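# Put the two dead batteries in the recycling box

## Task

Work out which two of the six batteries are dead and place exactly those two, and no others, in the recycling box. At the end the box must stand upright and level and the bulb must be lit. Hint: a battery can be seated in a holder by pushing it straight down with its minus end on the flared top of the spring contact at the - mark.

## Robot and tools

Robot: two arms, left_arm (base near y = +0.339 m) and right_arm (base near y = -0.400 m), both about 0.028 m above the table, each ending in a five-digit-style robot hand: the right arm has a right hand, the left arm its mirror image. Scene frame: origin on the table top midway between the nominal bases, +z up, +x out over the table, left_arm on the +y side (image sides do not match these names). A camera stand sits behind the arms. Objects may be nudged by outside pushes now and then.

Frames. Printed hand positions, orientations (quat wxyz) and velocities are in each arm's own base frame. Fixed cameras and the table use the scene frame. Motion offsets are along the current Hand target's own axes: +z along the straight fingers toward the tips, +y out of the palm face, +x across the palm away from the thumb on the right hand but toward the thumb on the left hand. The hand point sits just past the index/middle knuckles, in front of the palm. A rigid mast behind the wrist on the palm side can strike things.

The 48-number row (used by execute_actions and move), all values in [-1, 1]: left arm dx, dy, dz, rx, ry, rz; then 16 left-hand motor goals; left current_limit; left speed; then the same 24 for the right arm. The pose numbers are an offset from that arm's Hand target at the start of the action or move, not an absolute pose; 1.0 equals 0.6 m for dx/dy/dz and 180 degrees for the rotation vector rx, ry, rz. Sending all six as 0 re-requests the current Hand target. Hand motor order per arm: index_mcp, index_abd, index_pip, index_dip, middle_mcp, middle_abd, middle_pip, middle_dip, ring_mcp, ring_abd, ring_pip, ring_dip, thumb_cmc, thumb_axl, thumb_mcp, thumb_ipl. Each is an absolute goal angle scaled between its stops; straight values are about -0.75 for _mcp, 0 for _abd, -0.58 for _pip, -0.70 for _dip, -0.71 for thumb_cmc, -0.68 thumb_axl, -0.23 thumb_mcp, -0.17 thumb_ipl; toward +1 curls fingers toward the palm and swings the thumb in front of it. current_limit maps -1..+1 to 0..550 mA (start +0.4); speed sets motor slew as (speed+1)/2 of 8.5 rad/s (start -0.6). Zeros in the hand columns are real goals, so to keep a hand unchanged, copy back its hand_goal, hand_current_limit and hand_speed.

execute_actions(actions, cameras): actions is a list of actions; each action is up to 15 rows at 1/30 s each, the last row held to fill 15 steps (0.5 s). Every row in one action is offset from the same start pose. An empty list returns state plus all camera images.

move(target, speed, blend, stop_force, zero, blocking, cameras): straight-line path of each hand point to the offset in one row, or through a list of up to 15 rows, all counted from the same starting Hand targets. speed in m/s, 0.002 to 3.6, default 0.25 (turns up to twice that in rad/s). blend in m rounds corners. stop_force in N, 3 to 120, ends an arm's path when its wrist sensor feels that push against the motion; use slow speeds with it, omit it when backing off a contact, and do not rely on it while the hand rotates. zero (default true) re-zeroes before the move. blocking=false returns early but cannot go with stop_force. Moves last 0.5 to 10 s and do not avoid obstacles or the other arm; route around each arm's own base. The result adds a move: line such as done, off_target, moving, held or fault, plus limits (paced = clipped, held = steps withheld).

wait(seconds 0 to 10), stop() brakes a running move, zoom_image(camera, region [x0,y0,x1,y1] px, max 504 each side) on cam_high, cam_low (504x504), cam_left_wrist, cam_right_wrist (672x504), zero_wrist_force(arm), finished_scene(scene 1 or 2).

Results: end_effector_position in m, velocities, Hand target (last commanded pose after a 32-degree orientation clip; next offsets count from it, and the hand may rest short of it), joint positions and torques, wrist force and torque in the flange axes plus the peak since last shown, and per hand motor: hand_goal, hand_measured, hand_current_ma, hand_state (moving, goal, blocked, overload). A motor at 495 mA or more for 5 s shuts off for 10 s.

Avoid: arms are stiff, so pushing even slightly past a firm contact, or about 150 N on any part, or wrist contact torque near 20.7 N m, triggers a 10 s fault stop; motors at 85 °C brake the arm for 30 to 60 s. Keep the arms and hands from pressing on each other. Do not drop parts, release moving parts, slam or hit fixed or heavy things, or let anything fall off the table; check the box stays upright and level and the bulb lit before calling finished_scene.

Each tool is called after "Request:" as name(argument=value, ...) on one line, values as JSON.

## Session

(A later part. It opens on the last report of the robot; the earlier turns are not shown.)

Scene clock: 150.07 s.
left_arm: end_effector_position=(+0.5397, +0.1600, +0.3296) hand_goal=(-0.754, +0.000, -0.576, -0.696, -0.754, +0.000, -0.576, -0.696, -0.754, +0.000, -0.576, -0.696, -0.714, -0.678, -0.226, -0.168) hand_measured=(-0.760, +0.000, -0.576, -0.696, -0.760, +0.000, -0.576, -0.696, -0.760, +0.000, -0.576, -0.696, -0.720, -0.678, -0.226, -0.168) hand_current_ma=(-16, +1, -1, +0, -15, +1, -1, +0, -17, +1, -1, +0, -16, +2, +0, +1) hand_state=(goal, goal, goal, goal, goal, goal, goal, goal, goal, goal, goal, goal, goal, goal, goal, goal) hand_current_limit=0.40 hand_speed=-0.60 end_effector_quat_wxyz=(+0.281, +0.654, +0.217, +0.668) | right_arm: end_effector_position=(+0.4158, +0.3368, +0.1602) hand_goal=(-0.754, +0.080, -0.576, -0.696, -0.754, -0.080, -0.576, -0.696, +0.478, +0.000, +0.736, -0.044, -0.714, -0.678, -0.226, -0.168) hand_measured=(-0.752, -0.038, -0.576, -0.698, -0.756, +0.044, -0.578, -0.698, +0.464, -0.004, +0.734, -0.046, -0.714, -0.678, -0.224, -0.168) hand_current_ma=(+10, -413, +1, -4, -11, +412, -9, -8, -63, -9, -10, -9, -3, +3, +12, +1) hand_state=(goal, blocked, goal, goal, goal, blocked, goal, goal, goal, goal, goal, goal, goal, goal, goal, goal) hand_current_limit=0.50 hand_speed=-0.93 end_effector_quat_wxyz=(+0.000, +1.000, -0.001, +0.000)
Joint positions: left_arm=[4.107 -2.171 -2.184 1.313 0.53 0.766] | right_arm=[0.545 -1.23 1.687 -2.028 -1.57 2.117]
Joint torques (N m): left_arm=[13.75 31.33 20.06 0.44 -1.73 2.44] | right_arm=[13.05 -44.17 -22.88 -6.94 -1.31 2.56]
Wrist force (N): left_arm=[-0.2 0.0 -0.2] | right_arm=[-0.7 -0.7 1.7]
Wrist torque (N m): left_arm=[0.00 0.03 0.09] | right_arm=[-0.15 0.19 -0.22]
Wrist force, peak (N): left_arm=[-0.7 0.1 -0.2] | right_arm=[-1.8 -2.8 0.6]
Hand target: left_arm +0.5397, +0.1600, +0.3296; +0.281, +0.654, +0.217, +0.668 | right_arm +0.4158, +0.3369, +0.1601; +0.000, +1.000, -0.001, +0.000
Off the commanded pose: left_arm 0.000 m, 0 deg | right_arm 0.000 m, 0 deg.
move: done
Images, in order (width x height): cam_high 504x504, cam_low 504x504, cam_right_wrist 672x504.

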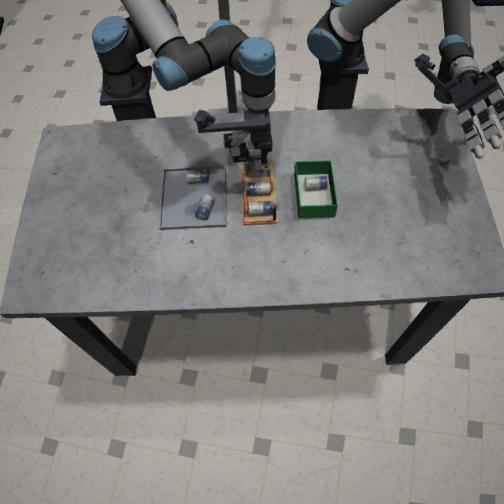

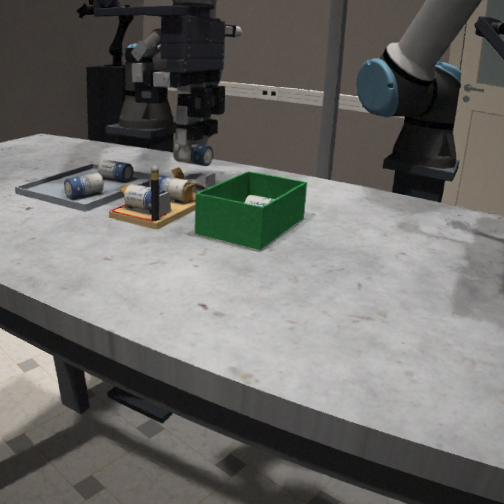

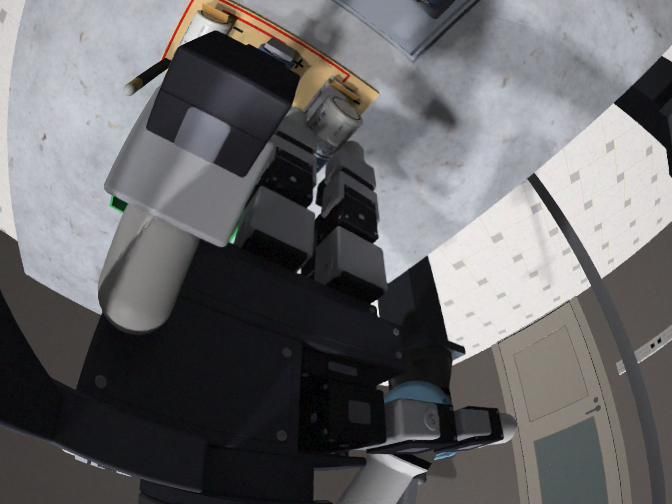

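Request:
move(target=[0,0,0,0,0,0,-0.754,0,-0.576,-0.696,-0.754,0,-0.576,-0.696,-0.754,0,-0.576,-0.696,-0.714,-0.678,-0.226,-0.168,0.4,-0.6,0.0012,-0.0022,0.061,0,0,0,-0.754,0.08,-0.576,-0.696,-0.754,-0.08,-0.576,-0.696,0.479,0,0.737,-0.043,-0.714,-0.678,-0.226,-0.168,0.5,-0.93], speed=0.03, stop_force=9, cameras=["cam_high","cam_low","cam_right_wrist"])

Request:
zoom_image(camera="cam_right_wrist", region=[200, 0, 460, 220])

Request:
zoom_image(camera="cam_low", region=[100, 90, 260, 250])

Scene clock: 156.07 s.
left_arm: end_effector_position=(+0.5397, +0.1600, +0.3296) hand_goal=(-0.754, +0.000, -0.576, -0.696, -0.754, +0.000, -0.576, -0.696, -0.754, +0.000, -0.576, -0.696, -0.714, -0.678, -0.226, -0.168) hand_measured=(-0.760, +0.000, -0.576, -0.696, -0.760, +0.000, -0.576, -0.696, -0.760, +0.000, -0.576, -0.696, -0.720, -0.678, -0.226, -0.168) hand_current_ma=(-16, +1, -1, +0, -15, +1, -1, +0, -17, +1, -1, +0, -16, +2, +0, +1) hand_state=(goal, goal, goal, goal, goal, goal, goal, goal, goal, goal, goal, goal, goal, goal, goal, goal) hand_current_limit=0.40 hand_speed=-0.60 end_effector_quat_wxyz=(+0.281, +0.654, +0.217, +0.668) | right_arm: end_effector_position=(+0.4166, +0.3382, +0.1235) hand_goal=(-0.754, +0.080, -0.576, -0.696, -0.754, -0.080, -0.576, -0.696, +0.478, +0.000, +0.736, -0.044, -0.714, -0.678, -0.226, -0.168) hand_measured=(-0.746, -0.038, -0.572, -0.696, -0.752, +0.044, -0.576, -0.698, +0.464, -0.004, +0.734, -0.046, -0.714, -0.678, -0.224, -0.168) hand_current_ma=(+35, -413, +13, +1, +8, +412, -2, -7, -63, -9, -10, -9, -3, +3, +12, +1) hand_state=(goal, blocked, goal, goal, goal, blocked, goal, goal, goal, goal, goal, goal, goal, goal, goal, goal) hand_current_limit=0.50 hand_speed=-0.93 end_effector_quat_wxyz=(+0.000, +1.000, -0.001, +0.000)
Joint positions: left_arm=[4.107 -2.171 -2.184 1.313 0.53 0.766] | right_arm=[0.546 -1.185 1.729 -2.115 -1.57 2.118]
Joint torques (N m): left_arm=[12.37 32.06 20.47 0.49 -1.8 2.56] | right_arm=[12.91 -44.29 -20.35 -6.68 -0.37 2.54]
Wrist force (N): left_arm=[-0.4 0.2 0.1] | right_arm=[-0.3 0.1 -1.1]
Wrist torque (N m): left_arm=[0.00 0.04 0.07] | right_arm=[0.01 0.19 -0.19]
Wrist force, peak (N): left_arm=[-0.7 0.1 0.1] | right_arm=[-0.5 -0.8 -2.6]
Hand target: left_arm +0.5397, +0.1600, +0.3296; +0.281, +0.654, +0.217, +0.668 | right_arm +0.4166, +0.3382, +0.1235; +0.000, +1.000, -0.001, +0.000
Off the commanded pose: left_arm 0.000 m, 0 deg | right_arm 0.000 m, 0 deg.
move: done
Images, in order (width x height): cam_high 504x504, cam_low 504x504, cam_right_wrist 672x504.

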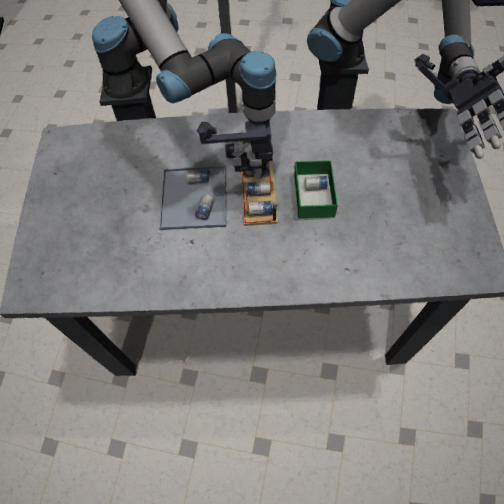

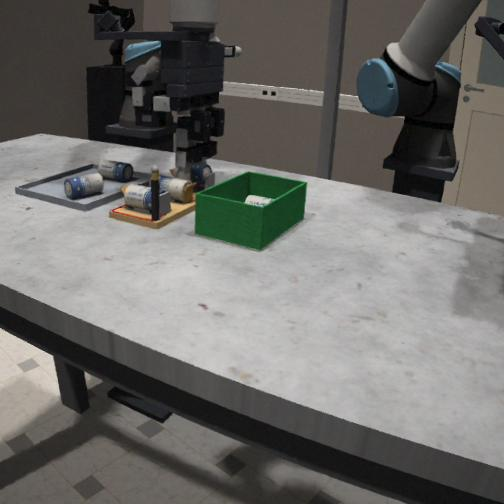

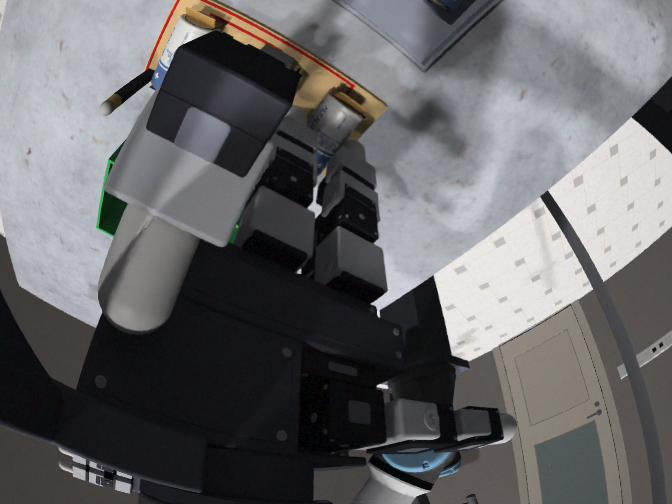

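Scaled by 1.938 from the camera's 672x504 image, which has a finer 960x720 frame.

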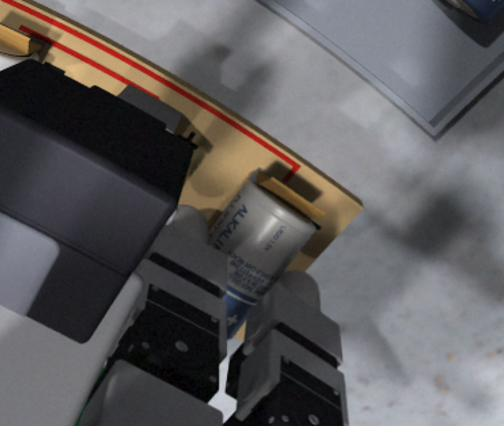

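Scaled by 3.150 from the camera's 504x504 image, which has a finer 720x720 frame.

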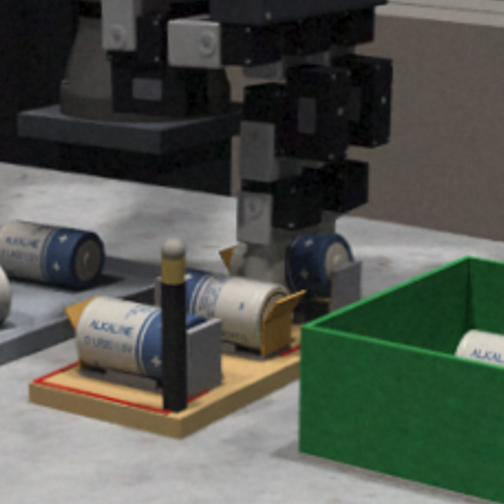

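Request:
execute_actions(actions=[[[0,0,0,0,0,0,-0.754,0,-0.576,-0.696,-0.754,0,-0.576,-0.696,-0.754,0,-0.576,-0.696,-0.714,-0.678,-0.226,-0.168,0.4,-0.6,0,0,0,0,0,0,-0.754,-0.085,-0.576,-0.696,-0.754,0.065,-0.576,-0.696,0.479,0,0.737,-0.043,-0.714,-0.678,-0.226,-0.168,0.4,-0.9]]])

Request:
move(target=[[0,0,0,0,0,0,-0.754,0,-0.576,-0.696,-0.754,0,-0.576,-0.696,-0.754,0,-0.576,-0.696,-0.714,-0.678,-0.226,-0.168,0.4,-0.6,0,0,-0.09,0,0,0,-0.754,-0.085,-0.576,-0.696,-0.754,0.065,-0.576,-0.696,0.479,0,0.737,-0.043,-0.714,-0.678,-0.226,-0.168,0.4,-0.9],[0,0,0,0,0,0,-0.754,0,-0.576,-0.696,-0.754,0,-0.576,-0.696,-0.754,0,-0.576,-0.696,-0.714,-0.678,-0.226,-0.168,0.4,-0.6,-0.0337,0.0245,-0.0775,0,0,0,-0.754,-0.085,-0.576,-0.696,-0.754,0,-0.576,-0.696,0.479,0,0.737,-0.043,-0.714,-0.678,-0.226,-0.168,0.8,-0.8]], speed=[0.1,0.15], blend=[0.005,0], cameras=["cam_high","cam_low","cam_right_wrist"])

Request:
zoom_image(camera="cam_high", region=[220, 130, 290, 200])

Request:
zoom_image(camera="cam_low", region=[100, 90, 260, 250])

Request:
zoom_image(camera="cam_right_wrist", region=[200, 0, 460, 220])

Scene clock: 159.07 s.
left_arm: end_effector_position=(+0.5397, +0.1600, +0.3296) hand_goal=(-0.754, +0.000, -0.576, -0.696, -0.754, +0.000, -0.576, -0.696, -0.754, +0.000, -0.576, -0.696, -0.714, -0.678, -0.226, -0.168) hand_measured=(-0.760, +0.000, -0.576, -0.696, -0.760, +0.000, -0.576, -0.696, -0.760, +0.000, -0.576, -0.696, -0.720, -0.678, -0.226, -0.168) hand_current_ma=(-16, +1, -1, +0, -15, +1, -1, +0, -17, +1, -1, +0, -16, +2, +0, +1) hand_state=(goal, goal, goal, goal, goal, goal, goal, goal, goal, goal, goal, goal, goal, goal, goal, goal) hand_current_limit=0.40 hand_speed=-0.60 end_effector_quat_wxyz=(+0.281, +0.654, +0.217, +0.668) | right_arm: end_effector_position=(+0.4166, +0.3382, +0.1235) hand_goal=(-0.754, -0.086, -0.576, -0.696, -0.754, +0.064, -0.576, -0.696, +0.478, +0.000, +0.736, -0.044, -0.714, -0.678, -0.226, -0.168) hand_measured=(-0.750, -0.082, -0.574, -0.696, -0.752, +0.062, -0.576, -0.698, +0.464, -0.004, +0.734, -0.046, -0.714, -0.678, -0.224, -0.168) hand_current_ma=(+17, +14, +10, +1, +8, -7, -2, -7, -63, -9, -10, -9, -3, +3, +12, +1) hand_state=(goal, goal, goal, goal, goal, goal, goal, goal, goal, goal, goal, goal, goal, goal, goal, goal) hand_current_limit=0.40 hand_speed=-0.90 end_effector_quat_wxyz=(+0.000, +1.000, -0.001, +0.000)
Joint positions: left_arm=[4.107 -2.171 -2.184 1.313 0.53 0.766] | right_arm=[0.546 -1.185 1.729 -2.115 -1.57 2.118]
Joint torques (N m): left_arm=[13.38 31.38 20.23 0.34 -1.6 2.55] | right_arm=[13.11 -46.52 -23.04 -5.74 -0.4 2.4]
Wrist force (N): left_arm=[-0.4 -0.2 0.1] | right_arm=[-0.7 -0.8 0.2]
Wrist torque (N m): left_arm=[-0.04 0.06 0.07] | right_arm=[-0.06 0.18 -0.22]
Wrist force, peak (N): left_arm=[-0.7 0.1 0.3] | right_arm=[-0.6 0.2 -1.8]
Hand target: left_arm +0.5397, +0.1600, +0.3296; +0.281, +0.654, +0.217, +0.668 | right_arm +0.4166, +0.3382, +0.1235; +0.000, +1.000, -0.001, +0.000
Off the commanded pose: left_arm 0.000 m, 0 deg | right_arm 0.000 m, 0 deg.
Step readings (end_effector_position of left_arm | right_arm):
0: (+0.5397, +0.1600, +0.3296) | (+0.4166, +0.3382, +0.1235)
1: (+0.5397, +0.1600, +0.3296) | (+0.4166, +0.3382, +0.1235)
2: (+0.5397, +0.1600, +0.3296) | (+0.4166, +0.3382, +0.1235)
4: (+0.5397, +0.1600, +0.3296) | (+0.4166, +0.3382, +0.1235)
8: (+0.5397, +0.1600, +0.3296) | (+0.4166, +0.3382, +0.1235)
15: (+0.5397, +0.1600, +0.3296) | (+0.4166, +0.3382, +0.1235)

Scene clock: 160.90 s.
left_arm: end_effector_position=(+0.5397, +0.1600, +0.3296) hand_goal=(-0.754, +0.000, -0.576, -0.696, -0.754, +0.000, -0.576, -0.696, -0.754, +0.000, -0.576, -0.696, -0.714, -0.678, -0.226, -0.168) hand_measured=(-0.760, +0.000, -0.576, -0.696, -0.760, +0.000, -0.576, -0.696, -0.760, +0.000, -0.576, -0.696, -0.720, -0.678, -0.226, -0.168) hand_current_ma=(-16, +1, -1, +0, -15, +1, -1, +0, -17, +1, -1, +0, -16, +2, +0, +1) hand_state=(goal, goal, goal, goal, goal, goal, goal, goal, goal, goal, goal, goal, goal, goal, goal, goal) hand_current_limit=0.40 hand_speed=-0.60 end_effector_quat_wxyz=(+0.281, +0.654, +0.217, +0.668) | right_arm: end_effector_position=(+0.3963, +0.3235, +0.1700) hand_goal=(-0.754, -0.086, -0.576, -0.696, -0.754, +0.000, -0.576, -0.696, +0.478, +0.000, +0.736, -0.044, -0.714, -0.678, -0.226, -0.168) hand_measured=(-0.750, -0.082, -0.574, -0.696, -0.752, +0.002, -0.576, -0.698, +0.464, -0.004, +0.734, -0.046, -0.714, -0.678, -0.224, -0.168) hand_current_ma=(+13, +13, +9, +1, +8, +8, -2, -7, -63, -9, -10, -9, -3, +3, +12, +1) hand_state=(goal, goal, goal, goal, goal, goal, goal, goal, goal, goal, goal, goal, goal, goal, goal, goal) hand_current_limit=0.80 hand_speed=-0.80 end_effector_quat_wxyz=(+0.000, +1.000, -0.001, +0.000)
Joint positions: left_arm=[4.107 -2.171 -2.184 1.313 0.53 0.766] | right_arm=[0.543 -1.291 1.743 -2.023 -1.57 2.114]
Joint torques (N m): left_arm=[12.71 31.99 19.95 0.66 -2.1 2.55] | right_arm=[-12.17 -54 -22.39 -6.85 1.36 -2.04]
Wrist force (N): left_arm=[-0.4 0.0 0.1] | right_arm=[-0.7 -0.7 0.2]
Wrist torque (N m): left_arm=[-0.01 0.06 0.06] | right_arm=[-0.03 0.18 -0.21]
Wrist force, peak (N): left_arm=[-0.7 -0.2 0.2] | right_arm=[-0.4 -1.6 -0.5]
Hand target: left_arm +0.5397, +0.1600, +0.3296; +0.281, +0.654, +0.217, +0.668 | right_arm +0.3963, +0.3235, +0.1700; +0.000, +1.000, -0.001, +0.000
Off the commanded pose: left_arm 0.000 m, 0 deg | right_arm 0.000 m, 0 deg.
move: done
Images, in order (width x height): cam_high 504x504, cam_low 504x504, cam_right_wrist 672x504.

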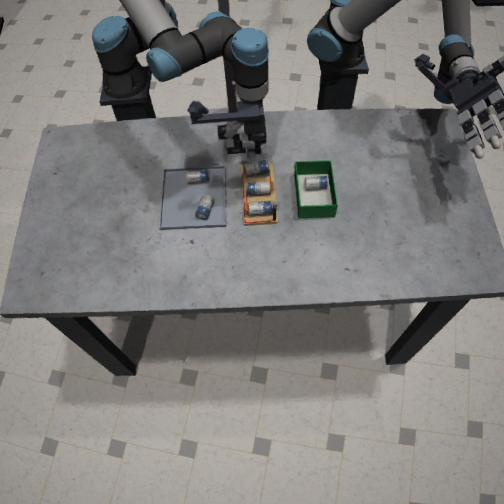

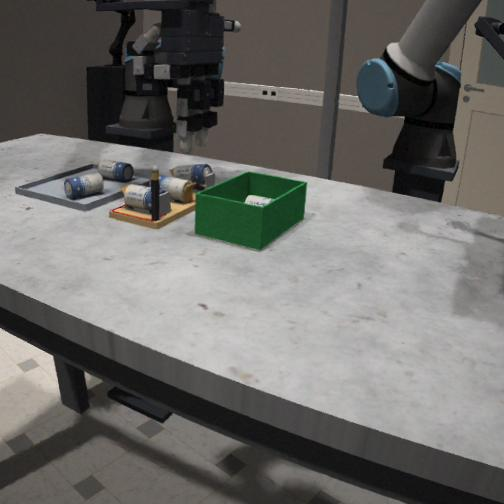

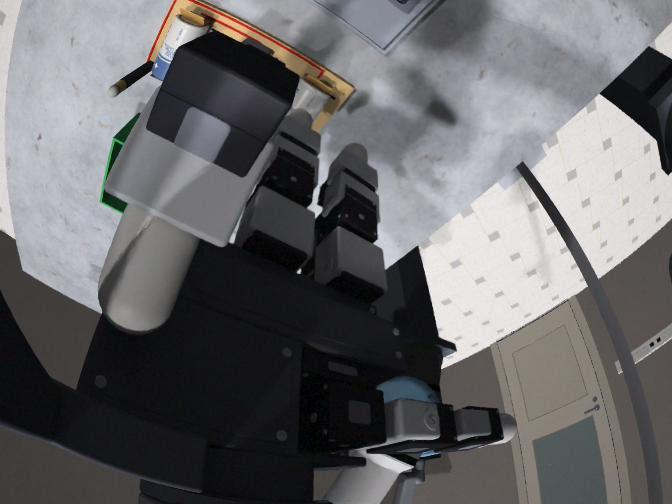

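Scaled by 7.200 from the camera's 504x504 image, which has a finer 720x720 frame.

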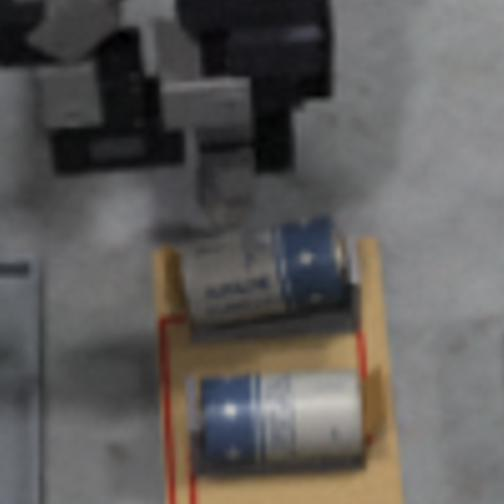

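Scaled by 3.150 from the camera's 504x504 image, which has a finer 720x720 frame.

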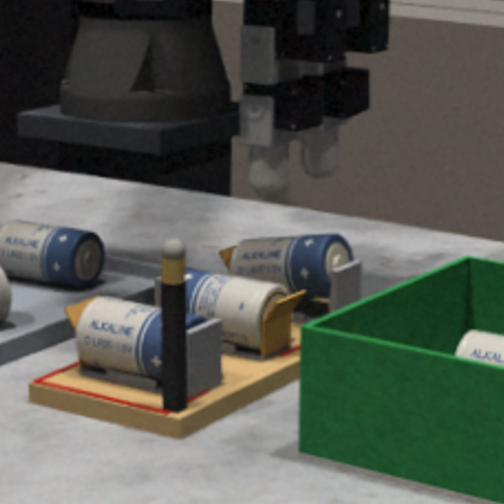

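Scaled by 1.938 from the camera's 672x504 image, which has a finer 960x720 frame.

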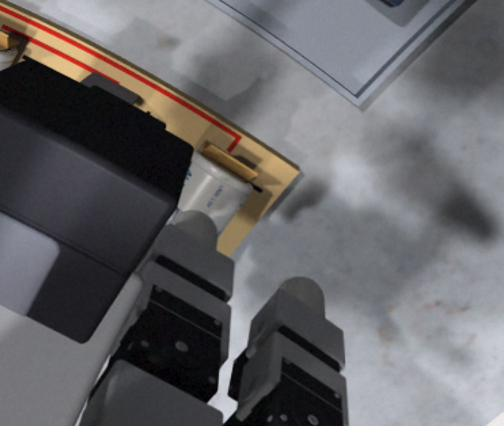

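Request:
move(target=[[0,0,0,0,0,0,-0.754,0,-0.576,-0.696,-0.754,0,-0.576,-0.696,-0.754,0,-0.576,-0.696,-0.714,-0.678,-0.226,-0.168,0.4,-0.6,0.0337,-0.0233,0,0,0,0,-0.754,-0.085,-0.576,-0.696,-0.754,0.065,-0.576,-0.696,0.479,0,0.737,-0.043,-0.714,-0.678,-0.226,-0.168,0.5,-0.8],[0,0,0,0,0,0,-0.754,0,-0.576,-0.696,-0.754,0,-0.576,-0.696,-0.754,0,-0.576,-0.696,-0.714,-0.678,-0.226,-0.168,0.4,-0.6,0.0337,-0.0233,0.0817,0,0,0,-0.754,-0.085,-0.576,-0.696,-0.754,0.065,-0.576,-0.696,0.479,0,0.737,-0.043,-0.714,-0.678,-0.226,-0.168,0.5,-0.8]], speed=[0.1,0.06], blend=[0.003,0], stop_force=5)

Request:
execute_actions(actions=[[[0,0,0,0,0,0,-0.754,0,-0.576,-0.696,-0.754,0,-0.576,-0.696,-0.754,0,-0.576,-0.696,-0.714,-0.678,-0.226,-0.168,0.4,-0.6,0,0,0,0,0,0,-0.754,0.1,-0.576,-0.696,-0.754,-0.1,-0.576,-0.696,0.479,0,0.737,-0.043,-0.714,-0.678,-0.226,-0.168,0.76,-0.92]],[[0,0,0,0,0,0,-0.754,0,-0.576,-0.696,-0.754,0,-0.576,-0.696,-0.754,0,-0.576,-0.696,-0.714,-0.678,-0.226,-0.168,0.4,-0.6,0,0,0,0,0,0,-0.754,0.1,-0.576,-0.696,-0.754,-0.1,-0.576,-0.696,0.479,0,0.737,-0.043,-0.714,-0.678,-0.226,-0.168,0.76,-0.92]]], cameras=["cam_low","cam_right_wrist"])

Request:
zoom_image(camera="cam_low", region=[100, 90, 260, 250])

Scene clock: 169.27 s.
left_arm: end_effector_position=(+0.5397, +0.1600, +0.3296) hand_goal=(-0.754, +0.000, -0.576, -0.696, -0.754, +0.000, -0.576, -0.696, -0.754, +0.000, -0.576, -0.696, -0.714, -0.678, -0.226, -0.168) hand_measured=(-0.760, +0.000, -0.576, -0.696, -0.760, +0.000, -0.576, -0.696, -0.760, +0.000, -0.576, -0.696, -0.720, -0.678, -0.226, -0.168) hand_current_ma=(-16, +1, -1, +0, -15, +1, -1, +0, -17, +1, -1, +0, -16, +2, +0, +1) hand_state=(goal, goal, goal, goal, goal, goal, goal, goal, goal, goal, goal, goal, goal, goal, goal, goal) hand_current_limit=0.40 hand_speed=-0.60 end_effector_quat_wxyz=(+0.281, +0.654, +0.217, +0.668) | right_arm: end_effector_position=(+0.4166, +0.3375, +0.1210) hand_goal=(-0.754, -0.086, -0.576, -0.696, -0.754, +0.064, -0.576, -0.696, +0.478, +0.000, +0.736, -0.044, -0.714, -0.678, -0.226, -0.168) hand_measured=(-0.750, -0.082, -0.574, -0.696, -0.752, +0.062, -0.576, -0.698, +0.464, -0.004, +0.734, -0.046, -0.714, -0.678, -0.224, -0.168) hand_current_ma=(+13, +12, +9, +1, +8, -8, -2, -7, -63, -9, -10, -9, -3, +3, +12, +1) hand_state=(goal, goal, goal, goal, goal, goal, goal, goal, goal, goal, goal, goal, goal, goal, goal, goal) hand_current_limit=0.50 hand_speed=-0.80 end_effector_quat_wxyz=(+0.000, +1.000, -0.001, +0.000)
Joint positions: left_arm=[4.107 -2.171 -2.184 1.313 0.53 0.766] | right_arm=[0.545 -1.183 1.734 -2.122 -1.57 2.117]
Joint torques (N m): left_arm=[13.54 31.88 19.67 0.79 -1.73 2.4] | right_arm=[12.67 -44.93 -20.88 -6.75 -1.03 2.03]
Wrist force (N): left_arm=[-0.2 0.2 0.2] | right_arm=[-0.8 -0.7 0.2]
Wrist torque (N m): left_arm=[0.00 0.02 0.09] | right_arm=[-0.04 0.19 -0.23]
Wrist force, peak (N): left_arm=[-0.7 0.2 0.0] | right_arm=[-0.6 -0.9 0.7]
Hand target: left_arm +0.5397, +0.1600, +0.3296; +0.281, +0.654, +0.217, +0.668 | right_arm +0.4166, +0.3375, +0.1210; +0.000, +1.000, -0.001, +0.000
Off the commanded pose: left_arm 0.000 m, 0 deg | right_arm 0.000 m, 0 deg.
move: done

Scene clock: 170.47 s.
left_arm: end_effector_position=(+0.5397, +0.1600, +0.3296) hand_goal=(-0.754, +0.000, -0.576, -0.696, -0.754, +0.000, -0.576, -0.696, -0.754, +0.000, -0.576, -0.696, -0.714, -0.678, -0.226, -0.168) hand_measured=(-0.760, +0.000, -0.576, -0.696, -0.760, +0.000, -0.576, -0.696, -0.760, +0.000, -0.576, -0.696, -0.720, -0.678, -0.226, -0.168) hand_current_ma=(-16, +1, -1, +0, -15, +1, -1, +0, -17, +1, -1, +0, -16, +2, +0, +1) hand_state=(goal, goal, goal, goal, goal, goal, goal, goal, goal, goal, goal, goal, goal, goal, goal, goal) hand_current_limit=0.40 hand_speed=-0.60 end_effector_quat_wxyz=(+0.281, +0.654, +0.217, +0.668) | right_arm: end_effector_position=(+0.4166, +0.3375, +0.1210) hand_goal=(-0.754, +0.100, -0.576, -0.696, -0.754, -0.100, -0.576, -0.696, +0.478, +0.000, +0.736, -0.044, -0.714, -0.678, -0.226, -0.168) hand_measured=(-0.750, -0.044, -0.574, -0.696, -0.752, +0.040, -0.576, -0.698, +0.464, -0.004, +0.734, -0.046, -0.714, -0.678, -0.224, -0.168) hand_current_ma=(+13, -484, +8, +1, +8, +484, -2, -7, -63, -9, -10, -9, -3, +3, +12, +1) hand_state=(goal, blocked, goal, goal, goal, blocked, goal, goal, goal, goal, goal, goal, goal, goal, goal, goal) hand_current_limit=0.76 hand_speed=-0.92 end_effector_quat_wxyz=(+0.000, +1.000, -0.001, +0.000)
Joint positions: left_arm=[4.107 -2.171 -2.184 1.313 0.53 0.766] | right_arm=[0.545 -1.183 1.734 -2.122 -1.57 2.117]
Joint torques (N m): left_arm=[12.2 30.93 21.09 0.89 -1.7 2.62] | right_arm=[12.54 -44.89 -21.04 -2.93 -1.02 2.08]
Wrist force (N): left_arm=[-0.2 0.0 0.2] | right_arm=[0.3 -0.8 -0.4]
Wrist torque (N m): left_arm=[-0.02 0.04 0.08] | right_arm=[0.00 0.30 -0.15]
Wrist force, peak (N): left_arm=[-0.7 0.2 0.2] | right_arm=[-0.4 -1.1 0.4]
Hand target: left_arm +0.5397, +0.1600, +0.3296; +0.281, +0.654, +0.217, +0.668 | right_arm +0.4166, +0.3375, +0.1210; +0.000, +1.000, -0.001, +0.000
Off the commanded pose: left_arm 0.000 m, 0 deg | right_arm 0.000 m, 0 deg.
Step readings (end_effector_position of left_arm | right_arm):
0: (+0.5397, +0.1600, +0.3296) | (+0.4166, +0.3375, +0.1210)
1: (+0.5397, +0.1600, +0.3296) | (+0.4166, +0.3375, +0.1210)
2: (+0.5397, +0.1600, +0.3296) | (+0.4166, +0.3375, +0.1210)
4: (+0.5397, +0.1600, +0.3296) | (+0.4166, +0.3375, +0.1210)
8: (+0.5397, +0.1600, +0.3296) | (+0.4166, +0.3375, +0.1210)
15: (+0.5397, +0.1600, +0.3296) | (+0.4166, +0.3375, +0.1210)
16: (+0.5397, +0.1600, +0.3296) | (+0.4166, +0.3375, +0.1210)
17: (+0.5397, +0.1600, +0.3296) | (+0.4166, +0.3375, +0.1210)
19: (+0.5397, +0.1600, +0.3296) | (+0.4166, +0.3375, +0.1210)
23: (+0.5397, +0.1600, +0.3296) | (+0.4166, +0.3375, +0.1210)
30: (+0.5397, +0.1600, +0.3296) | (+0.4166, +0.3375, +0.1210)
Images, in order (width x height): cam_low 504x504, cam_right_wrist 672x504.

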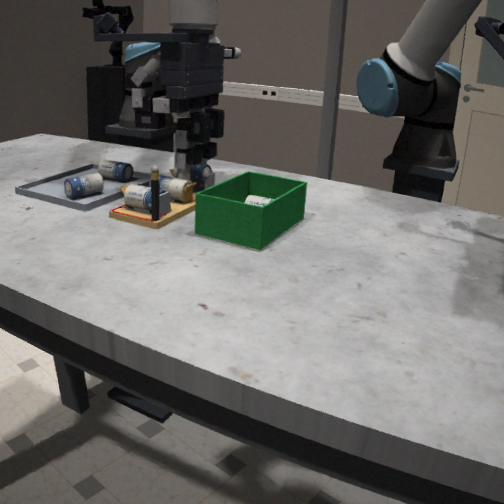

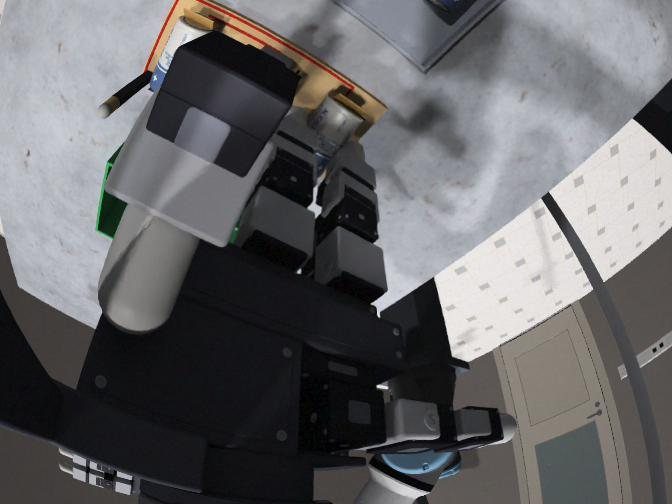

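Scaled by 3.150 from the camera's 504x504 image, which has a finer 720x720 frame.

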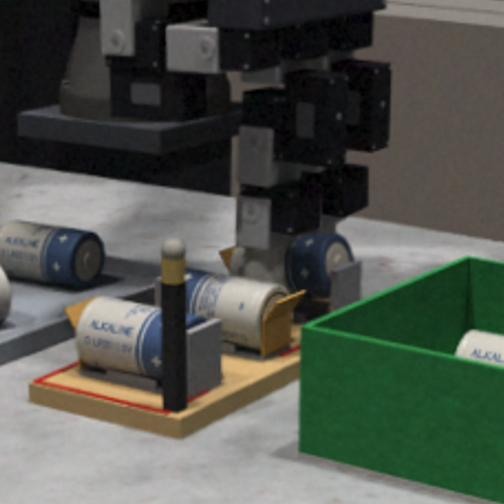

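Request:
move(target=[[0,0,0,0,0,0,-0.754,0,-0.576,-0.696,-0.754,0,-0.576,-0.696,-0.754,0,-0.576,-0.696,-0.714,-0.678,-0.226,-0.168,0.4,-0.6,0,0,-0.037,0,0,0,-0.754,0.1,-0.576,-0.696,-0.754,-0.1,-0.576,-0.696,0.479,0,0.737,-0.043,-0.714,-0.678,-0.226,-0.168,0.76,-0.92],[0,0,0,0,0,0,-0.754,0,-0.576,-0.696,-0.754,0,-0.576,-0.696,-0.754,0,-0.576,-0.696,-0.714,-0.678,-0.226,-0.168,0.4,-0.6,0,-0.0502,-0.0632,-0.0833,0,0,-0.754,0.1,-0.576,-0.696,-0.754,-0.1,-0.576,-0.696,0.479,0,0.737,-0.043,-0.714,-0.678,-0.226,-0.168,0.76,-0.92]], speed=[0.05,0.15], cameras=["cam_high","cam_low","cam_right_wrist"])

Request:
zoom_image(camera="cam_low", region=[100, 90, 260, 250])

Request:
zoom_image(camera="cam_high", region=[220, 130, 290, 200])

Scene clock: 174.33 s.
left_arm: end_effector_position=(+0.5397, +0.1600, +0.3296) hand_goal=(-0.754, +0.000, -0.576, -0.696, -0.754, +0.000, -0.576, -0.696, -0.754, +0.000, -0.576, -0.696, -0.714, -0.678, -0.226, -0.168) hand_measured=(-0.760, +0.000, -0.576, -0.696, -0.760, +0.000, -0.576, -0.696, -0.760, +0.000, -0.576, -0.696, -0.720, -0.678, -0.226, -0.168) hand_current_ma=(-16, +1, -1, +0, -15, +1, -1, +0, -17, +1, -1, +0, -16, +2, +0, +1) hand_state=(goal, goal, goal, goal, goal, goal, goal, goal, goal, goal, goal, goal, goal, goal, goal, goal) hand_current_limit=0.40 hand_speed=-0.60 end_effector_quat_wxyz=(+0.281, +0.654, +0.217, +0.668) | right_arm: end_effector_position=(+0.4166, +0.3676, +0.1589) hand_goal=(-0.754, +0.100, -0.576, -0.696, -0.754, -0.100, -0.576, -0.696, +0.478, +0.000, +0.736, -0.044, -0.714, -0.678, -0.226, -0.168) hand_measured=(-0.754, -0.042, -0.576, -0.696, -0.758, +0.038, -0.578, -0.698, +0.464, -0.004, +0.734, -0.046, -0.714, -0.678, -0.224, -0.168) hand_current_ma=(-3, -484, +2, +1, -18, +484, -6, -7, -63, -9, -8, -9, -3, +3, +12, +1) hand_state=(goal, blocked, goal, goal, goal, blocked, goal, goal, goal, goal, goal, goal, goal, goal, goal, goal) hand_current_limit=0.76 hand_speed=-0.92 end_effector_quat_wxyz=(+0.130, +0.992, +0.000, +0.000)
Joint positions: left_arm=[4.107 -2.171 -2.184 1.313 0.53 0.766] | right_arm=[0.659 -1.073 1.496 -1.831 -1.776 2.247]
Joint torques (N m): left_arm=[13.02 32.63 18.6 1 -1.67 2.35] | right_arm=[13.53 -52.79 -35.06 -0.39 -2.03 2.34]
Wrist force (N): left_arm=[-0.5 0.0 0.4] | right_arm=[-0.3 -1.2 1.6]
Wrist torque (N m): left_arm=[-0.03 0.08 0.06] | right_arm=[-0.14 0.10 -0.13]
Wrist force, peak (N): left_arm=[-0.8 0.1 0.1] | right_arm=[-0.8 -1.0 4.1]
Hand target: left_arm +0.5397, +0.1600, +0.3296; +0.281, +0.654, +0.217, +0.668 | right_arm +0.4166, +0.3676, +0.1589; +0.130, +0.991, -0.001, +0.000
Off the commanded pose: left_arm 0.000 m, 0 deg | right_arm 0.000 m, 0 deg.
move: done
Images, in order (width x height): cam_high 504x504, cam_low 504x504, cam_right_wrist 672x504.

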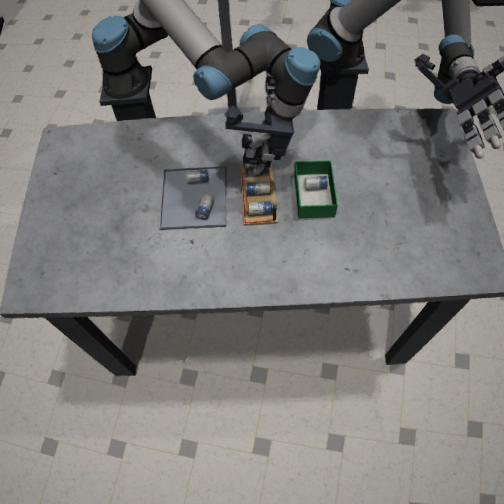

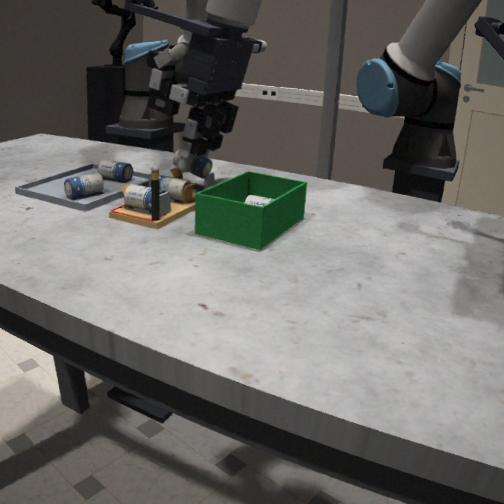

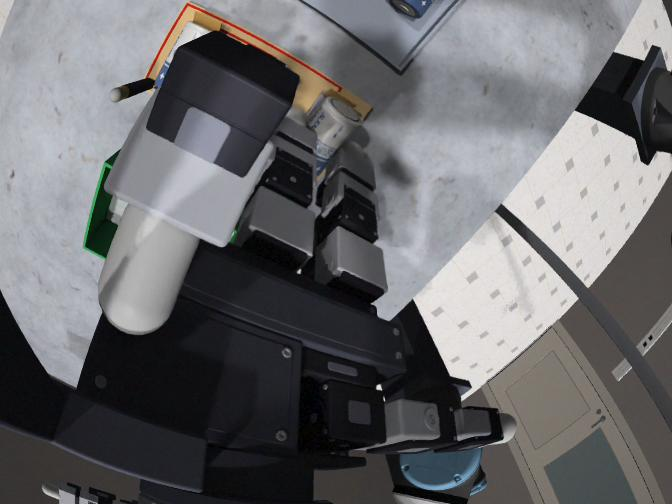

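Scaled by 3.150 from the camera's 504x504 image, which has a finer 720x720 frame.

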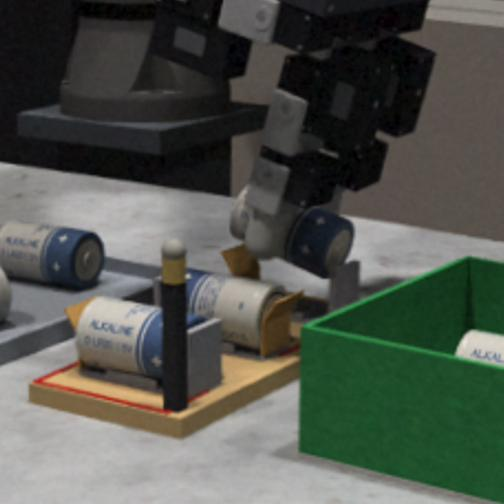

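Scaled by 7.200 from the camera's 504x504 image, which has a finer 720x720 frame.

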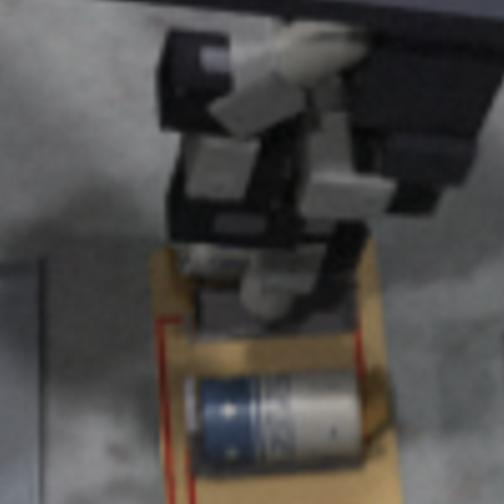

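Request:
move(target=[0,0,0,0,0,0,-0.754,0,-0.576,-0.696,-0.754,0,-0.576,-0.696,-0.754,0,-0.576,-0.696,-0.714,-0.678,-0.226,-0.168,0.4,-0.6,0,-0.0185,-0.0037,-0.0278,0,0,-0.754,0.1,-0.576,-0.696,-0.754,-0.1,-0.576,-0.696,0.479,0,0.737,-0.043,-0.714,-0.678,-0.226,-0.168,0.76,-0.92], speed=0.1)

Request:
move(target=[0,0,0,0,0,0,-0.754,0,-0.576,-0.696,-0.754,0,-0.576,-0.696,-0.754,0,-0.576,-0.696,-0.714,-0.678,-0.226,-0.168,0.4,-0.6,0,-0.0114,0.0313,0,0,0,-0.754,0.1,-0.576,-0.696,-0.754,-0.1,-0.576,-0.696,0.479,0,0.737,-0.043,-0.714,-0.678,-0.226,-0.168,0.76,-0.92], speed=0.03, stop_force=6, cameras=["cam_high","cam_low","cam_right_wrist"])

Request:
zoom_image(camera="cam_low", region=[100, 90, 260, 250])

Request:
zoom_image(camera="cam_right_wrist", region=[200, 0, 460, 220])

Scene clock: 177.20 s.
left_arm: end_effector_position=(+0.5397, +0.1600, +0.3296) hand_goal=(-0.754, +0.000, -0.576, -0.696, -0.754, +0.000, -0.576, -0.696, -0.754, +0.000, -0.576, -0.696, -0.714, -0.678, -0.226, -0.168) hand_measured=(-0.760, +0.000, -0.576, -0.696, -0.760, +0.000, -0.576, -0.696, -0.760, +0.000, -0.576, -0.696, -0.720, -0.678, -0.226, -0.168) hand_current_ma=(-16, +1, -1, +0, -15, +1, -1, +0, -17, +1, -1, +0, -16, +2, +0, +1) hand_state=(goal, goal, goal, goal, goal, goal, goal, goal, goal, goal, goal, goal, goal, goal, goal, goal) hand_current_limit=0.40 hand_speed=-0.60 end_effector_quat_wxyz=(+0.281, +0.654, +0.217, +0.668) | right_arm: end_effector_position=(+0.4166, +0.3789, +0.1582) hand_goal=(-0.754, +0.100, -0.576, -0.696, -0.754, -0.100, -0.576, -0.696, +0.478, +0.000, +0.736, -0.044, -0.714, -0.678, -0.226, -0.168) hand_measured=(-0.756, -0.042, -0.576, -0.696, -0.760, +0.038, -0.578, -0.698, +0.464, -0.004, +0.734, -0.046, -0.714, -0.678, -0.224, -0.168) hand_current_ma=(-9, -484, +1, +1, -24, +484, -9, -7, -63, -9, -8, -9, -3, +3, +12, +1) hand_state=(goal, blocked, goal, goal, goal, blocked, goal, goal, goal, goal, goal, goal, goal, goal, goal, goal) hand_current_limit=0.76 hand_speed=-0.92 end_effector_quat_wxyz=(+0.173, +0.985, +0.000, +0.000)
Joint positions: left_arm=[4.107 -2.171 -2.184 1.313 0.53 0.766] | right_arm=[0.692 -1.015 1.424 -1.752 -1.836 2.294]
Joint torques (N m): left_arm=[11.97 32.23 19.85 1.02 -1.66 2.46] | right_arm=[12.79 -56.05 -34.78 -0.38 -2.04 2.51]
Wrist force (N): left_arm=[-0.3 0.0 0.0] | right_arm=[-0.3 -1.7 1.5]
Wrist torque (N m): left_arm=[-0.01 0.04 0.08] | right_arm=[-0.19 0.09 -0.12]
Wrist force, peak (N): left_arm=[-0.6 0.0 0.2] | right_arm=[-0.1 -1.7 1.6]
Hand target: left_arm +0.5397, +0.1600, +0.3296; +0.281, +0.654, +0.217, +0.668 | right_arm +0.4166, +0.3789, +0.1582; +0.173, +0.985, -0.001, +0.000
Off the commanded pose: left_arm 0.000 m, 0 deg | right_arm 0.000 m, 0 deg.
move: done

Scene clock: 178.83 s.
left_arm: end_effector_position=(+0.5397, +0.1600, +0.3296) hand_goal=(-0.754, +0.000, -0.576, -0.696, -0.754, +0.000, -0.576, -0.696, -0.754, +0.000, -0.576, -0.696, -0.714, -0.678, -0.226, -0.168) hand_measured=(-0.760, +0.000, -0.576, -0.696, -0.760, +0.000, -0.576, -0.696, -0.760, +0.000, -0.576, -0.696, -0.720, -0.678, -0.226, -0.168) hand_current_ma=(-16, +1, -1, +0, -15, +1, -1, +0, -17, +1, -1, +0, -16, +2, +0, +1) hand_state=(goal, goal, goal, goal, goal, goal, goal, goal, goal, goal, goal, goal, goal, goal, goal, goal) hand_current_limit=0.40 hand_speed=-0.60 end_effector_quat_wxyz=(+0.281, +0.654, +0.217, +0.668) | right_arm: end_effector_position=(+0.4166, +0.3789, +0.1450) hand_goal=(-0.754, +0.100, -0.576, -0.696, -0.754, -0.100, -0.576, -0.696, +0.478, +0.000, +0.736, -0.044, -0.714, -0.678, -0.226, -0.168) hand_measured=(-0.748, -0.042, -0.572, -0.694, -0.750, +0.038, -0.574, -0.696, +0.464, -0.004, +0.734, -0.046, -0.714, -0.678, -0.224, -0.168) hand_current_ma=(+23, -484, +13, +5, +15, +484, +9, +2, -61, -9, -7, -9, -3, +3, +12, +1) hand_state=(goal, blocked, goal, goal, goal, blocked, goal, goal, goal, goal, goal, goal, goal, goal, goal, goal) hand_current_limit=0.76 hand_speed=-0.92 end_effector_quat_wxyz=(+0.173, +0.985, -0.001, +0.000)
Joint positions: left_arm=[4.107 -2.171 -2.184 1.313 0.53 0.766] | right_arm=[0.692 -1.002 1.44 -1.781 -1.837 2.294]
Joint torques (N m): left_arm=[13.52 33.31 21.26 0.94 -1.5 2.35] | right_arm=[11.12 -68.65 -34.84 -0.39 -1.37 2.32]
Wrist force (N): left_arm=[-0.1 0.2 0.3] | right_arm=[-0.2 -0.2 1.0]
Wrist torque (N m): left_arm=[-0.01 0.02 0.09] | right_arm=[-0.21 0.09 -0.08]
Wrist force, peak (N): left_arm=[-0.6 0.3 0.3] | right_arm=[-0.2 -0.3 -5.7]
Hand target: left_arm +0.5397, +0.1600, +0.3296; +0.281, +0.654, +0.217, +0.668 | right_arm +0.4166, +0.3789, +0.1450; +0.173, +0.985, -0.001, +0.000 (not the last commanded pose)
Off the commanded pose: left_arm 0.000 m, 0 deg | right_arm 0.007 m, 0 deg.
move: contact (right_arm)
Images, in order (width x height): cam_high 504x504, cam_low 504x504, cam_right_wrist 672x504.

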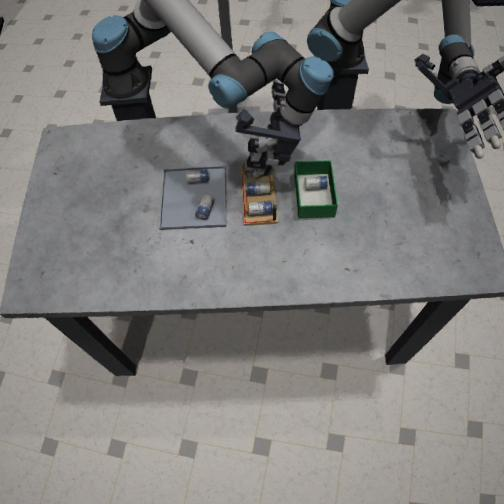

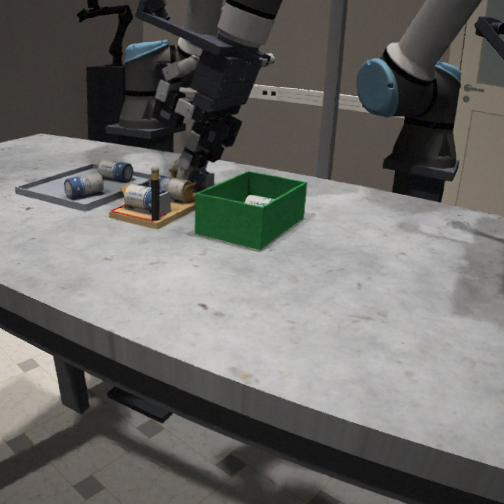

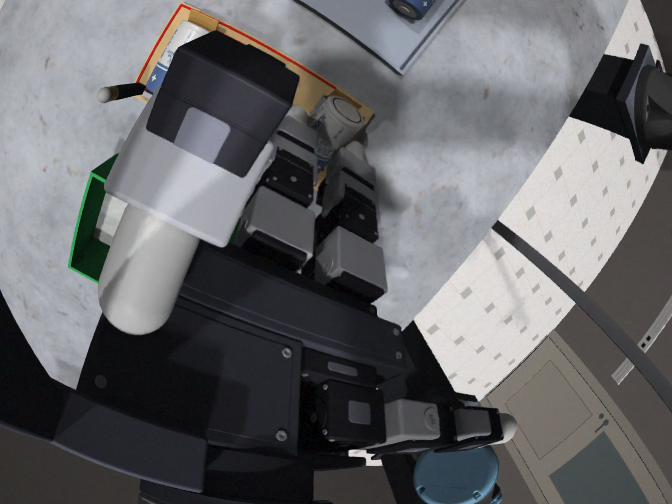

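Scaled by 3.150 from the camera's 504x504 image, which has a finer 720x720 frame.

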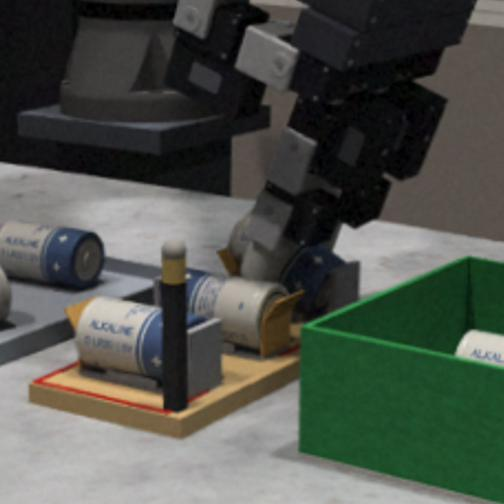

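Scaled by 1.938 from the camera's 672x504 image, which has a finer 960x720 frame.

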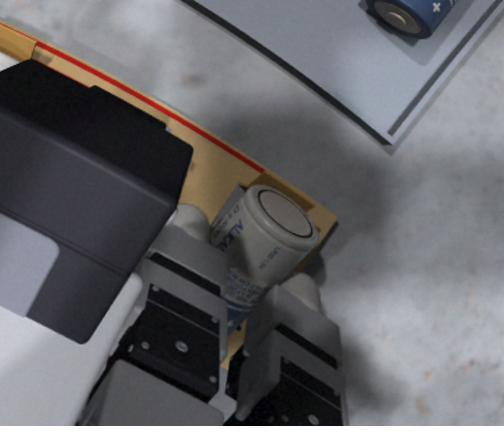

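Request:
execute_actions(actions=[[[0,0,0,0,0,0,-0.754,0,-0.576,-0.696,-0.754,0,-0.576,-0.696,-0.754,0,-0.576,-0.696,-0.714,-0.678,-0.226,-0.168,0.4,-0.6,0,0,0,0,0,0,-0.754,-0.085,-0.576,-0.696,-0.754,0.065,-0.576,-0.696,0.479,0,0.737,-0.043,-0.714,-0.678,-0.226,-0.168,0.4,-0.9]]], cameras=["cam_high","cam_low"])

Request:
zoom_image(camera="cam_low", region=[100, 90, 260, 250])

Scene clock: 180.97 s.
left_arm: end_effector_position=(+0.5397, +0.1600, +0.3296) hand_goal=(-0.754, +0.000, -0.576, -0.696, -0.754, +0.000, -0.576, -0.696, -0.754, +0.000, -0.576, -0.696, -0.714, -0.678, -0.226, -0.168) hand_measured=(-0.760, +0.000, -0.576, -0.696, -0.760, +0.000, -0.576, -0.696, -0.760, +0.000, -0.576, -0.696, -0.720, -0.678, -0.226, -0.168) hand_current_ma=(-16, +1, -1, +0, -15, +1, -1, +0, -17, +1, -1, +0, -16, +2, +0, +1) hand_state=(goal, goal, goal, goal, goal, goal, goal, goal, goal, goal, goal, goal, goal, goal, goal, goal) hand_current_limit=0.40 hand_speed=-0.60 end_effector_quat_wxyz=(+0.281, +0.654, +0.217, +0.668) | right_arm: end_effector_position=(+0.4166, +0.3789, +0.1450) hand_goal=(-0.754, -0.086, -0.576, -0.696, -0.754, +0.064, -0.576, -0.696, +0.478, +0.000, +0.736, -0.044, -0.714, -0.678, -0.226, -0.168) hand_measured=(-0.754, -0.082, -0.574, -0.694, -0.754, +0.062, -0.574, -0.696, +0.464, -0.004, +0.734, -0.046, -0.714, -0.678, -0.224, -0.168) hand_current_ma=(+1, +14, +7, +5, +1, -8, +8, +2, -61, -9, -7, -9, -3, +3, +12, +1) hand_state=(goal, goal, goal, goal, goal, goal, goal, goal, goal, goal, goal, goal, goal, goal, goal, goal) hand_current_limit=0.40 hand_speed=-0.90 end_effector_quat_wxyz=(+0.173, +0.985, -0.001, +0.000)
Joint positions: left_arm=[4.107 -2.171 -2.184 1.313 0.53 0.766] | right_arm=[0.692 -1.002 1.44 -1.781 -1.837 2.294]
Joint torques (N m): left_arm=[12.41 32.7 19.73 0.93 -1.63 2.48] | right_arm=[7.42 -68.1 -33.8 -0.41 -1.32 1.92]
Wrist force (N): left_arm=[-0.4 0.0 0.2] | right_arm=[-0.1 -1.1 0.3]
Wrist torque (N m): left_arm=[-0.02 0.05 0.07] | right_arm=[-0.14 0.05 -0.09]
Wrist force, peak (N): left_arm=[-0.7 -0.1 0.1] | right_arm=[-0.5 -1.0 0.3]
Hand target: left_arm +0.5397, +0.1600, +0.3296; +0.281, +0.654, +0.217, +0.668 | right_arm +0.4166, +0.3789, +0.1450; +0.173, +0.985, -0.001, +0.000
Off the commanded pose: left_arm 0.000 m, 0 deg | right_arm 0.000 m, 0 deg.
Step readings (end_effector_position of left_arm | right_arm):
0: (+0.5397, +0.1600, +0.3296) | (+0.4166, +0.3789, +0.1450)
1: (+0.5397, +0.1600, +0.3296) | (+0.4166, +0.3789, +0.1450)
2: (+0.5397, +0.1600, +0.3296) | (+0.4166, +0.3789, +0.1450)
4: (+0.5397, +0.1600, +0.3296) | (+0.4166, +0.3789, +0.1450)
8: (+0.5397, +0.1600, +0.3296) | (+0.4166, +0.3789, +0.1450)
15: (+0.5397, +0.1600, +0.3296) | (+0.4166, +0.3789, +0.1450)
Images, in order (width x height): cam_high 504x504, cam_low 504x504.

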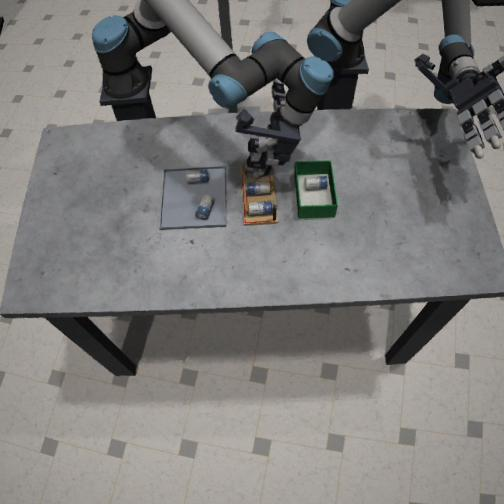

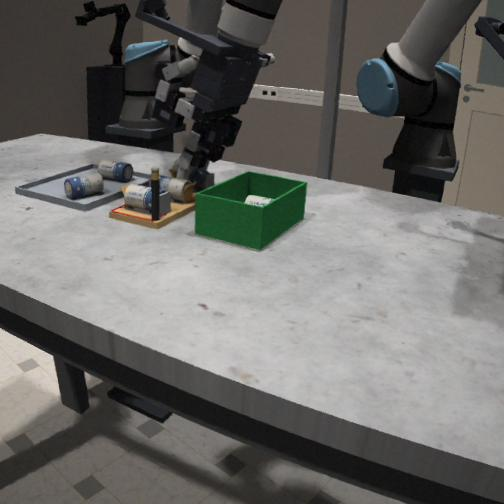

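Scaled by 3.150 from the camera's 504x504 image, which has a finer 720x720 frame.

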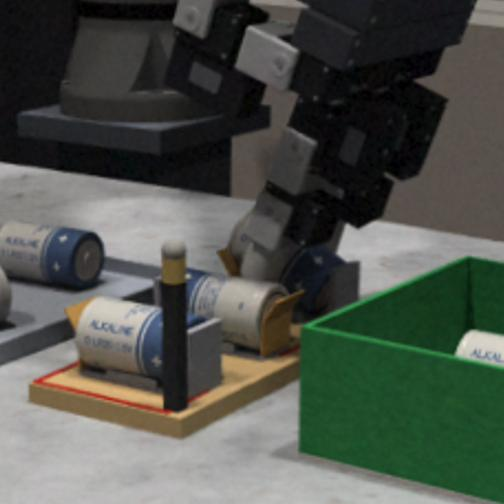

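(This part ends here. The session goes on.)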